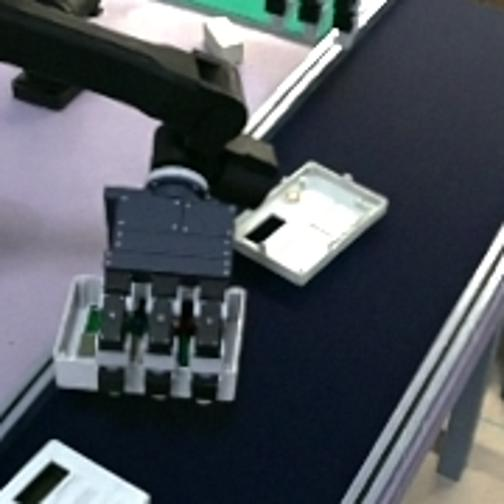

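>>> {"name": "execute_actions", "arguments": {
  "actions": [
    [[0,0,0,0,0,0,0,-0.754,-0.576,-0.696,0,-0.754,-0.576,-0.696,0,-0.754,-0.576,-0.696,-0.714,-0.678,-0.226,-0.168,0.4,-0.6,-0.0922,0.0137,-0.0375,0,0,0,0,-0.6,0.52,-0.5,0,-0.6,0.52,-0.5,0,-0.6,0.52,-0.5,0.829,-0.678,-0.1,0.25,0.4,-0.85]],
    [[0,0,0,0,0,0,0,-0.754,-0.576,-0.696,0,-0.754,-0.576,-0.696,0,-0.754,-0.576,-0.696,-0.714,-0.678,-0.226,-0.168,0.4,-0.6,0,0.0431,0.0157,0,0,0,0,-0.6,0.52,-0.5,0,-0.6,0.52,-0.5,0,-0.6,0.52,-0.5,0.829,-0.678,-0.1,0.25,0.4,-0.85]]
  ],
  "cameras": ["cam_low", "cam_high", "cam_right_wrist"]
}}

>>> {"name": "zoom_image", "arguments": {
  "camera": "cam_low",
  "region": [60, 80, 300, 260]
}}

>>> {"name": "zoom_image", "arguments": {
  "camera": "cam_high",
  "region": [140, 80, 320, 260]
}}

Scene clock: 250.67 s.
left_arm: end_effector_position=(+0.3470, +0.1403, +0.2680) hand_goal=(+0.000, -0.754, -0.576, -0.696, +0.000, -0.754, -0.576, -0.696, +0.000, -0.754, -0.576, -0.696, -0.714, -0.678, -0.226, -0.168) hand_measured=(+0.000, -0.752, -0.576, -0.696, +0.000, -0.752, -0.576, -0.696, +0.000, -0.752, -0.576, -0.696, -0.714, -0.678, -0.224, -0.168) hand_current_ma=(+0, +0, +0, +0, +0, +0, +0, +0, +0, +0, +0, +0, +0, +0, +0, +0) hand_state=(goal, goal, goal, goal, goal, goal, goal, goal, goal, goal, goal, goal, goal, goal, goal, goal) hand_current_limit=0.40 hand_speed=-0.60 end_effector_quat_wxyz=(-0.010, -0.056, +0.998, -0.001) | right_arm: end_effector_position=(+0.4993, +0.2081, +0.0912) hand_goal=(+0.000, -0.600, +0.520, -0.500, +0.000, -0.600, +0.520, -0.500, +0.000, -0.600, +0.520, -0.500, +0.828, -0.678, -0.100, +0.250) hand_measured=(+0.002, -0.696, +0.426, -0.554, +0.002, -0.684, +0.428, -0.548, +0.002, -0.674, +0.438, -0.550, +0.800, -0.678, -0.386, +0.182) hand_current_ma=(+0, -276, -243, -104, +0, -226, -234, -89, +0, -184, -193, -96, -39, +0, -385, -236) hand_state=(goal, blocked, blocked, blocked, goal, blocked, blocked, blocked, goal, blocked, blocked, blocked, blocked, goal, blocked, blocked) hand_current_limit=0.40 hand_speed=-0.85 end_effector_quat_wxyz=(+0.109, -0.188, +0.796, -0.564)
Joint positions: left_arm=[0.154 1.353 1.354 -1.591 0 -1.528] | right_arm=[0.648 1.959 1.522 -1.689 1.16 -1.018]
Joint torques (N m): left_arm=[-0.56 -7.77 8.17 0.43 0.03 0.13] | right_arm=[0.38 -18.26 9.72 -1.03 0.9 0.1]
Heat: left arm: hottest elbow 38 °C; right arm: hottest elbow 43 °C.
Hand target: left_arm +0.3522, +0.1390, +0.2640; -0.014, -0.049, +0.999, -0.003 | right_arm +0.5105, +0.2175, +0.1084; +0.124, -0.177, +0.800, -0.560
Off the commanded pose: left_arm 0.007 m, 1 deg | right_arm 0.023 m, 2 deg.
joint sent to its limit (right arm) — joint 4 (wrist pitch), lower limit. The joint targets still meet the commanded pose.
Step readings (end_effector_position of left_arm | right_arm):
0: (+0.3470, +0.1403, +0.2680) | (+0.4576, +0.1598, +0.1214)
1: (+0.3470, +0.1403, +0.2680) | (+0.4579, +0.1601, +0.1216)
2: (+0.3470, +0.1403, +0.2680) | (+0.4584, +0.1620, +0.1220)
4: (+0.3470, +0.1403, +0.2680) | (+0.4675, +0.1707, +0.1240)
8: (+0.3470, +0.1403, +0.2680) | (+0.4931, +0.1965, +0.1251)
15: (+0.3470, +0.1403, +0.2680) | (+0.4974, +0.2079, +0.1181)
16: (+0.3470, +0.1403, +0.2680) | (+0.4971, +0.2077, +0.1176)
17: (+0.3470, +0.1403, +0.2680) | (+0.4970, +0.2076, +0.1171)
19: (+0.3470, +0.1403, +0.2680) | (+0.4977, +0.2078, +0.1146)
23: (+0.3470, +0.1403, +0.2680) | (+0.4987, +0.2080, +0.1031)
30: (+0.3470, +0.1403, +0.2680) | (+0.4990, +0.2080, +0.0912)
camera_calibration:
cam_right_wrist: T_world_to_cam=[[0.594374, 0.531102, -0.603863, -0.317149], [0.153047, 0.662468, 0.733289, -0.337739], [0.789491, -0.528267, 0.31247, -0.185769], [0, 0, 0, 1]] pos_world=[0.386858, 0.294044, 0.114193]
Images, in order (width x height): cam_high 504x504, cam_low 504x504, cam_right_wrist 616x616.

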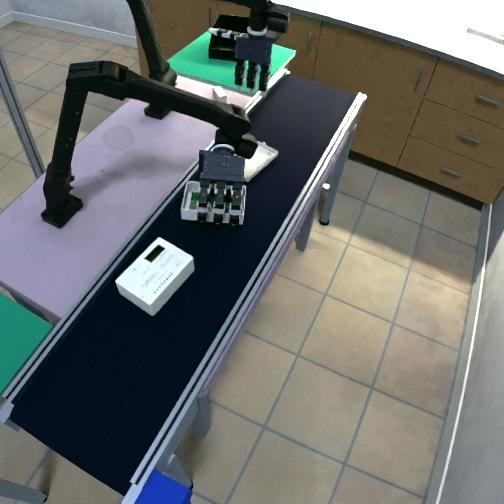

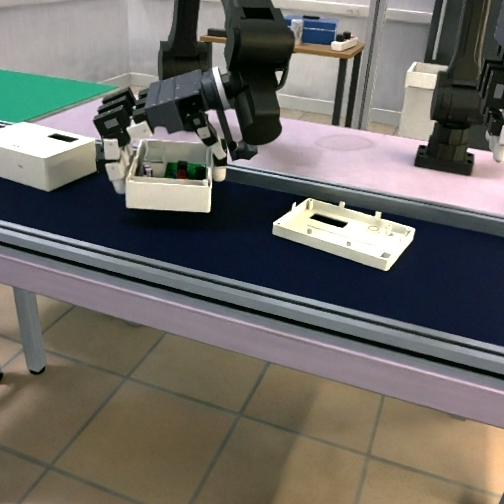

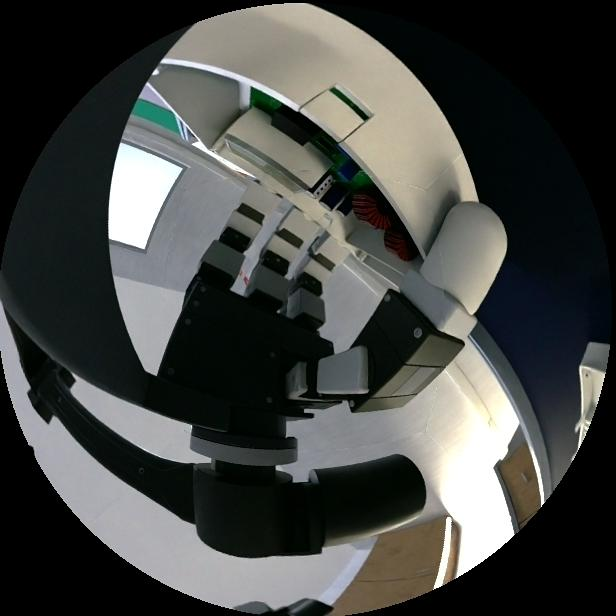

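Scaled by 2.100.

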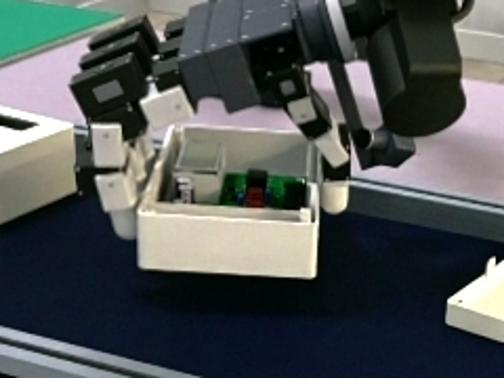

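Scaled by 2.800.

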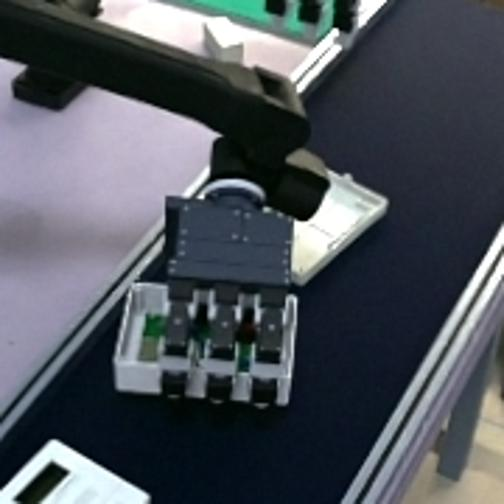

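>>> {"name": "execute_actions", "arguments": {
  "actions": [
    [[0,0,0,0,0,0,0,-0.754,-0.576,-0.696,0,-0.754,-0.576,-0.696,0,-0.754,-0.576,-0.696,-0.714,-0.678,-0.226,-0.168,0.4,-0.6,0,0.0376,0.0137,0,0,0,0,-0.6,0.52,-0.5,0,-0.6,0.52,-0.5,0,-0.6,0.52,-0.5,0.829,-0.678,-0.1,0.25,0.4,-0.85]],
    [[0,0,0,0,0,0,0,-0.754,-0.576,-0.696,0,-0.754,-0.576,-0.696,0,-0.754,-0.576,-0.696,-0.714,-0.678,-0.226,-0.168,0.4,-0.6,0,0.0157,0.0057,0,0,0,0,-0.6,0.52,-0.5,0,-0.6,0.52,-0.5,0,-0.6,0.52,-0.5,0.829,-0.678,-0.1,0.25,0.4,-0.85]]
  ],
  "cameras": ["cam_low"]
}}

>>> {"name": "zoom_image", "arguments": {
  "camera": "cam_low",
  "region": [60, 80, 300, 260]
}}

Scene clock: 254.53 s.
left_arm: end_effector_position=(+0.3470, +0.1403, +0.2680) hand_goal=(+0.000, -0.754, -0.576, -0.696, +0.000, -0.754, -0.576, -0.696, +0.000, -0.754, -0.576, -0.696, -0.714, -0.678, -0.226, -0.168) hand_measured=(+0.000, -0.752, -0.576, -0.696, +0.000, -0.752, -0.576, -0.696, +0.000, -0.752, -0.576, -0.696, -0.714, -0.678, -0.224, -0.168) hand_current_ma=(+0, +0, +0, +0, +0, +0, +0, +0, +0, +0, +0, +0, +0, +0, +0, +0) hand_state=(goal, goal, goal, goal, goal, goal, goal, goal, goal, goal, goal, goal, goal, goal, goal, goal) hand_current_limit=0.40 hand_speed=-0.60 end_effector_quat_wxyz=(-0.010, -0.056, +0.998, -0.001) | right_arm: end_effector_position=(+0.5056, +0.2127, +0.0738) hand_goal=(+0.000, -0.600, +0.520, -0.500, +0.000, -0.600, +0.520, -0.500, +0.000, -0.600, +0.520, -0.500, +0.828, -0.678, -0.100, +0.250) hand_measured=(+0.002, -0.696, +0.426, -0.554, +0.002, -0.684, +0.428, -0.548, +0.002, -0.674, +0.438, -0.550, +0.800, -0.678, -0.386, +0.182) hand_current_ma=(+0, -276, -243, -104, +0, -226, -234, -89, +0, -184, -193, -96, -39, +0, -385, -236) hand_state=(goal, blocked, blocked, blocked, goal, blocked, blocked, blocked, goal, blocked, blocked, blocked, blocked, goal, blocked, blocked) hand_current_limit=0.40 hand_speed=-0.85 end_effector_quat_wxyz=(+0.115, -0.183, +0.798, -0.562)
Joint positions: left_arm=[0.154 1.353 1.354 -1.591 0 -1.528] | right_arm=[0.648 1.989 1.522 -1.645 1.16 -1.012]
Joint torques (N m): left_arm=[-0.85 -7.77 8.13 0.42 0.02 0.13] | right_arm=[0.5 -17.79 7.15 -0.17 0.91 0.08]
Heat: left arm: hottest elbow 38 °C; right arm: hottest elbow 43 °C.
Hand target: left_arm +0.3522, +0.1390, +0.2640; -0.014, -0.049, +0.999, -0.003 | right_arm +0.5105, +0.2175, +0.0742; +0.124, -0.177, +0.800, -0.560
Off the commanded pose: left_arm 0.007 m, 1 deg | right_arm 0.007 m, 1 deg.
Step readings (end_effector_position of left_arm | right_arm):
0: (+0.3470, +0.1403, +0.2680) | (+0.4994, +0.2081, +0.0913)
1: (+0.3470, +0.1403, +0.2680) | (+0.4994, +0.2081, +0.0913)
2: (+0.3470, +0.1403, +0.2680) | (+0.4994, +0.2081, +0.0913)
4: (+0.3470, +0.1403, +0.2680) | (+0.4999, +0.2084, +0.0908)
8: (+0.3470, +0.1403, +0.2680) | (+0.5018, +0.2098, +0.0865)
15: (+0.3470, +0.1403, +0.2680) | (+0.5025, +0.2103, +0.0797)
16: (+0.3470, +0.1403, +0.2680) | (+0.5026, +0.2104, +0.0797)
17: (+0.3470, +0.1403, +0.2680) | (+0.5029, +0.2106, +0.0796)
19: (+0.3470, +0.1403, +0.2680) | (+0.5040, +0.2114, +0.0790)
23: (+0.3470, +0.1403, +0.2680) | (+0.5053, +0.2124, +0.0769)
30: (+0.3470, +0.1403, +0.2680) | (+0.5056, +0.2127, +0.0738)
Images, in order (width x height): cam_low 504x504.

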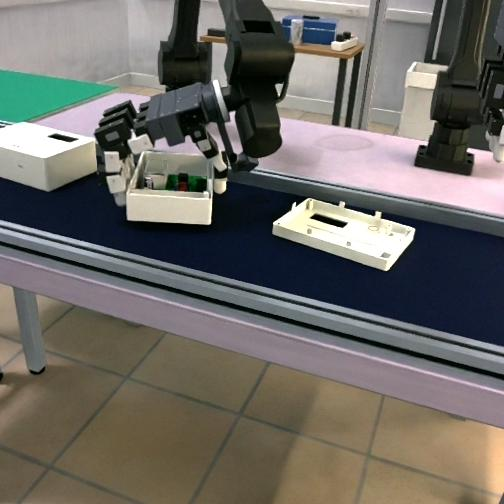

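Scaled by 2.100.

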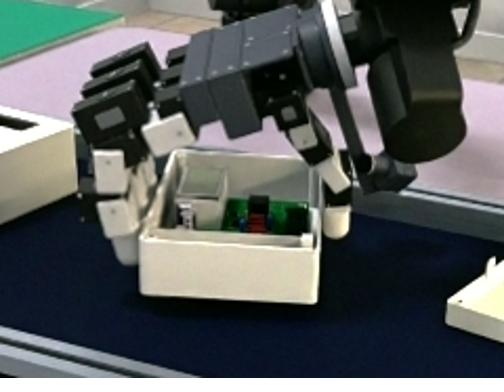

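>>> {"name": "execute_actions", "arguments": {
  "actions": [
    [[0,0,0,0,0,0,0,-0.754,-0.576,-0.696,0,-0.754,-0.576,-0.696,0,-0.754,-0.576,-0.696,-0.714,-0.678,-0.226,-0.168,0.4,-0.6,0,0.0125,0.0046,0,0,0,0,-0.6,0.52,-0.5,0,-0.6,0.52,-0.5,0,-0.6,0.52,-0.5,0.829,-0.678,-0.1,0.25,0.4,-0.85]]
  ],
  "cameras": ["cam_low"]
}}

>>> {"name": "zoom_image", "arguments": {
  "camera": "cam_low",
  "region": [60, 80, 300, 260]
}}

Scene clock: 257.47 s.
left_arm: end_effector_position=(+0.3470, +0.1403, +0.2680) hand_goal=(+0.000, -0.754, -0.576, -0.696, +0.000, -0.754, -0.576, -0.696, +0.000, -0.754, -0.576, -0.696, -0.714, -0.678, -0.226, -0.168) hand_measured=(+0.000, -0.752, -0.576, -0.696, +0.000, -0.752, -0.576, -0.696, +0.000, -0.752, -0.576, -0.696, -0.714, -0.678, -0.224, -0.168) hand_current_ma=(+0, +0, +0, +0, +0, +0, +0, +0, +0, +0, +0, +0, +0, +0, +0, +0) hand_state=(goal, goal, goal, goal, goal, goal, goal, goal, goal, goal, goal, goal, goal, goal, goal, goal) hand_current_limit=0.40 hand_speed=-0.60 end_effector_quat_wxyz=(-0.010, -0.056, +0.998, -0.001) | right_arm: end_effector_position=(+0.5080, +0.2145, +0.0681) hand_goal=(+0.000, -0.600, +0.520, -0.500, +0.000, -0.600, +0.520, -0.500, +0.000, -0.600, +0.520, -0.500, +0.828, -0.678, -0.100, +0.250) hand_measured=(+0.002, -0.696, +0.426, -0.554, +0.002, -0.684, +0.428, -0.548, +0.002, -0.674, +0.438, -0.550, +0.800, -0.678, -0.386, +0.182) hand_current_ma=(+0, -276, -243, -104, +0, -226, -234, -89, +0, -184, -193, -96, -39, +0, -385, -236) hand_state=(goal, blocked, blocked, blocked, goal, blocked, blocked, blocked, goal, blocked, blocked, blocked, blocked, goal, blocked, blocked) hand_current_limit=0.40 hand_speed=-0.85 end_effector_quat_wxyz=(+0.118, -0.181, +0.799, -0.561)
Joint positions: left_arm=[0.154 1.353 1.354 -1.591 0 -1.528] | right_arm=[0.648 1.999 1.522 -1.628 1.16 -1.012]
Joint torques (N m): left_arm=[-0.73 -8.12 8.1 0.43 0.03 0.13] | right_arm=[0.56 -17.67 6.53 -0.09 0.93 0.09]
Heat: left arm: hottest elbow 38 °C; right arm: hottest elbow 43 °C.
Hand target: left_arm +0.3522, +0.1390, +0.2640; -0.014, -0.049, +0.999, -0.003 | right_arm +0.5105, +0.2175, +0.0663; +0.124, -0.177, +0.800, -0.560
Off the commanded pose: left_arm 0.007 m, 1 deg | right_arm 0.004 m, 1 deg.
Step readings (end_effector_position of left_arm | right_arm):
0: (+0.3470, +0.1403, +0.2680) | (+0.5056, +0.2127, +0.0738)
1: (+0.3470, +0.1403, +0.2680) | (+0.5057, +0.2127, +0.0738)
2: (+0.3470, +0.1403, +0.2680) | (+0.5059, +0.2129, +0.0737)
4: (+0.3470, +0.1403, +0.2680) | (+0.5068, +0.2136, +0.0733)
8: (+0.3470, +0.1403, +0.2680) | (+0.5078, +0.2143, +0.0708)
15: (+0.3470, +0.1403, +0.2680) | (+0.5080, +0.2145, +0.0681)
Images, in order (width x height): cam_low 504x504.

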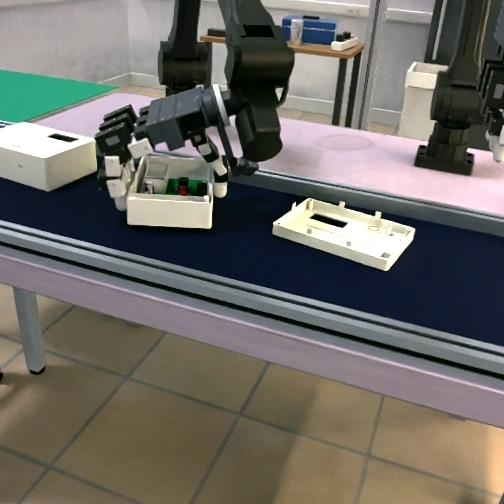

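Scaled by 2.100.

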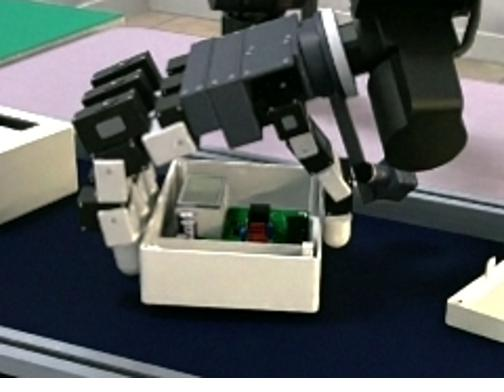

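>>> {"name": "execute_actions", "arguments": {
  "actions": [
    [[0,0,0,0,0,0,0,-0.754,-0.576,-0.696,0,-0.754,-0.576,-0.696,0,-0.754,-0.576,-0.696,-0.714,-0.678,-0.226,-0.168,0.4,-0.6,0,0.0125,0.0046,0,0,0,0,-0.6,0.52,-0.5,0,-0.6,0.52,-0.5,0,-0.6,0.52,-0.5,0.829,-0.678,-0.1,0.25,0.4,-0.85]]
  ],
  "cameras": ["cam_low"]
}}

>>> {"name": "zoom_image", "arguments": {
  "camera": "cam_low",
  "region": [60, 80, 300, 260]
}}

>>> {"name": "execute_actions", "arguments": {
  "actions": [
    [[0,0,0,0,0,0,0,-0.754,-0.576,-0.696,0,-0.754,-0.576,-0.696,0,-0.754,-0.576,-0.696,-0.714,-0.678,-0.226,-0.168,0.4,-0.6,0,0.0125,0.0046,0,0,0,0,-0.6,0.52,-0.5,0,-0.6,0.52,-0.5,0,-0.6,0.52,-0.5,0.829,-0.678,-0.1,0.25,0.4,-0.85]]
  ],
  "cameras": ["cam_low"]
}}

>>> {"name": "zoom_image", "arguments": {
  "camera": "cam_low",
  "region": [60, 80, 300, 260]
}}

Scene clock: 261.03 s.
left_arm: end_effector_position=(+0.3470, +0.1403, +0.2680) hand_goal=(+0.000, -0.754, -0.576, -0.696, +0.000, -0.754, -0.576, -0.696, +0.000, -0.754, -0.576, -0.696, -0.714, -0.678, -0.226, -0.168) hand_measured=(+0.000, -0.752, -0.576, -0.696, +0.000, -0.752, -0.576, -0.696, +0.000, -0.752, -0.576, -0.696, -0.714, -0.678, -0.224, -0.168) hand_current_ma=(+0, +0, +0, +0, +0, +0, +0, +0, +0, +0, +0, +0, +0, +0, +0, +0) hand_state=(goal, goal, goal, goal, goal, goal, goal, goal, goal, goal, goal, goal, goal, goal, goal, goal) hand_current_limit=0.40 hand_speed=-0.60 end_effector_quat_wxyz=(-0.010, -0.056, +0.998, -0.001) | right_arm: end_effector_position=(+0.5103, +0.2162, +0.0622) hand_goal=(+0.000, -0.600, +0.520, -0.500, +0.000, -0.600, +0.520, -0.500, +0.000, -0.600, +0.520, -0.500, +0.828, -0.678, -0.100, +0.250) hand_measured=(+0.002, -0.696, +0.426, -0.554, +0.002, -0.684, +0.428, -0.548, +0.002, -0.674, +0.438, -0.550, +0.800, -0.678, -0.386, +0.182) hand_current_ma=(+0, -276, -243, -104, +0, -226, -234, -89, +0, -184, -193, -96, -39, +0, -385, -236) hand_state=(goal, blocked, blocked, blocked, goal, blocked, blocked, blocked, goal, blocked, blocked, blocked, blocked, goal, blocked, blocked) hand_current_limit=0.40 hand_speed=-0.85 end_effector_quat_wxyz=(+0.121, -0.179, +0.800, -0.559)
Joint positions: left_arm=[0.154 1.353 1.354 -1.591 0 -1.528] | right_arm=[0.648 2.009 1.522 -1.611 1.16 -1.012]
Joint torques (N m): left_arm=[-0.56 -8.12 8.14 0.49 0.02 0.15] | right_arm=[0.56 -18.02 5.98 -0.09 0.93 0.1]
Heat: left arm: hottest elbow 38 °C; right arm: hottest elbow 43 °C.
Hand target: left_arm +0.3522, +0.1390, +0.2640; -0.014, -0.049, +0.999, -0.003 | right_arm +0.5106, +0.2175, +0.0583; +0.124, -0.177, +0.800, -0.560
Off the commanded pose: left_arm 0.007 m, 1 deg | right_arm 0.004 m, 0 deg.
Step readings (end_effector_position of left_arm | right_arm):
0: (+0.3470, +0.1403, +0.2680) | (+0.5080, +0.2145, +0.0681)
1: (+0.3470, +0.1403, +0.2680) | (+0.5080, +0.2145, +0.0681)
2: (+0.3470, +0.1403, +0.2680) | (+0.5083, +0.2147, +0.0680)
4: (+0.3470, +0.1403, +0.2680) | (+0.5091, +0.2153, +0.0674)
8: (+0.3470, +0.1403, +0.2680) | (+0.5101, +0.2160, +0.0649)
15: (+0.3470, +0.1403, +0.2680) | (+0.5103, +0.2162, +0.0622)
Images, in order (width x height): cam_low 504x504.

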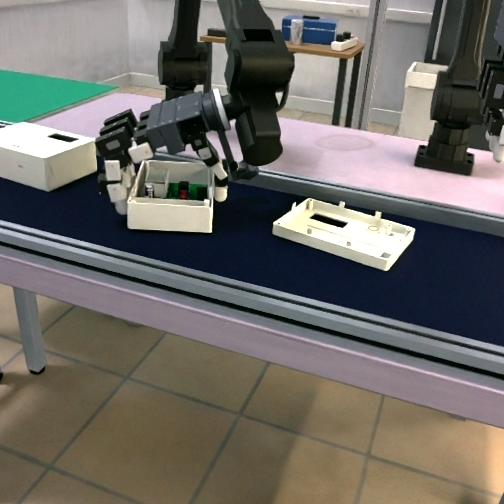

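Scaled by 2.100.

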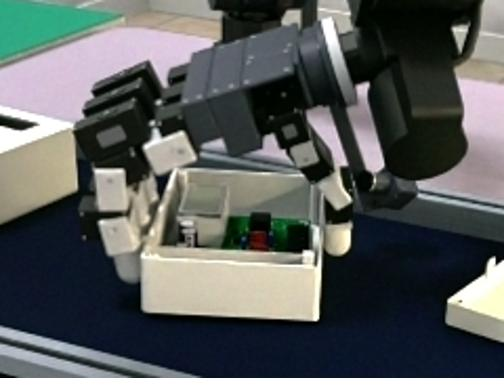

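Scene clock: 261.73 s.
left_arm: end_effector_position=(+0.3470, +0.1403, +0.2680) hand_goal=(+0.000, -0.754, -0.576, -0.696, +0.000, -0.754, -0.576, -0.696, +0.000, -0.754, -0.576, -0.696, -0.714, -0.678, -0.226, -0.168) hand_measured=(+0.000, -0.752, -0.576, -0.696, +0.000, -0.752, -0.576, -0.696, +0.000, -0.752, -0.576, -0.696, -0.714, -0.678, -0.224, -0.168) hand_current_ma=(+0, +0, +0, +0, +0, +0, +0, +0, +0, +0, +0, +0, +0, +0, +0, +0) hand_state=(goal, goal, goal, goal, goal, goal, goal, goal, goal, goal, goal, goal, goal, goal, goal, goal) hand_current_limit=0.40 hand_speed=-0.60 end_effector_quat_wxyz=(-0.010, -0.056, +0.998, -0.001) | right_arm: end_effector_position=(+0.5104, +0.2163, +0.0591) hand_goal=(+0.000, -0.600, +0.520, -0.500, +0.000, -0.600, +0.520, -0.500, +0.000, -0.600, +0.520, -0.500, +0.828, -0.678, -0.100, +0.250) hand_measured=(+0.002, -0.692, +0.426, -0.554, +0.002, -0.684, +0.430, -0.548, +0.002, -0.674, +0.444, -0.548, +0.800, -0.678, -0.390, +0.182) hand_current_ma=(+0, -258, -243, -104, +0, -219, -224, -89, +0, -184, -177, -90, -39, +0, -385, -236) hand_state=(goal, blocked, blocked, blocked, goal, blocked, blocked, blocked, goal, blocked, blocked, blocked, blocked, goal, blocked, blocked) hand_current_limit=0.40 hand_speed=-0.85 end_effector_quat_wxyz=(+0.122, -0.178, +0.801, -0.559)
Joint positions: left_arm=[0.154 1.353 1.354 -1.591 0 -1.528] | right_arm=[0.648 2.011 1.517 -1.599 1.16 -1.012]
Joint torques (N m): left_arm=[-0.79 -8.12 8.13 0.42 0.03 0.14] | right_arm=[0.67 -17.38 5.78 0.09 0.93 0.08]
Heat: left arm: hottest elbow 38 °C; right arm: hottest elbow 43 °C.
Hand target: left_arm +0.3522, +0.1390, +0.2640; -0.014, -0.049, +0.999, -0.003 | right_arm +0.5105, +0.2174, +0.0502; +0.124, -0.177, +0.800, -0.560
Off the commanded pose: left_arm 0.007 m, 1 deg | right_arm 0.009 m, 0 deg.
Step readings (end_effector_position of left_arm | right_arm):
0: (+0.3470, +0.1403, +0.2680) | (+0.5103, +0.2162, +0.0622)
1: (+0.3470, +0.1403, +0.2680) | (+0.5103, +0.2162, +0.0622)
2: (+0.3470, +0.1403, +0.2680) | (+0.5103, +0.2162, +0.0619)
4: (+0.3470, +0.1403, +0.2680) | (+0.5106, +0.2165, +0.0609)
8: (+0.3470, +0.1403, +0.2680) | (+0.5104, +0.2163, +0.0591)
15: (+0.3470, +0.1403, +0.2680) | (+0.5104, +0.2163, +0.0591)
Images, in order (width x height): cam_low 504x504.

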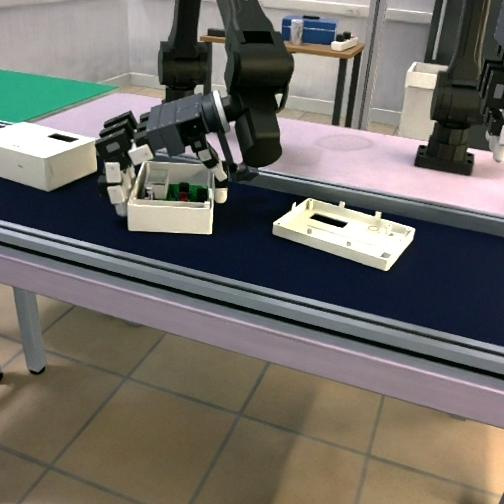

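Scaled by 2.100.

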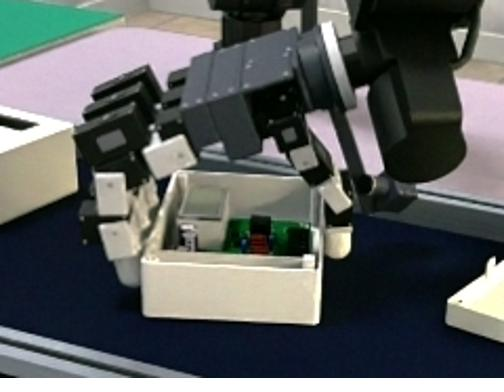

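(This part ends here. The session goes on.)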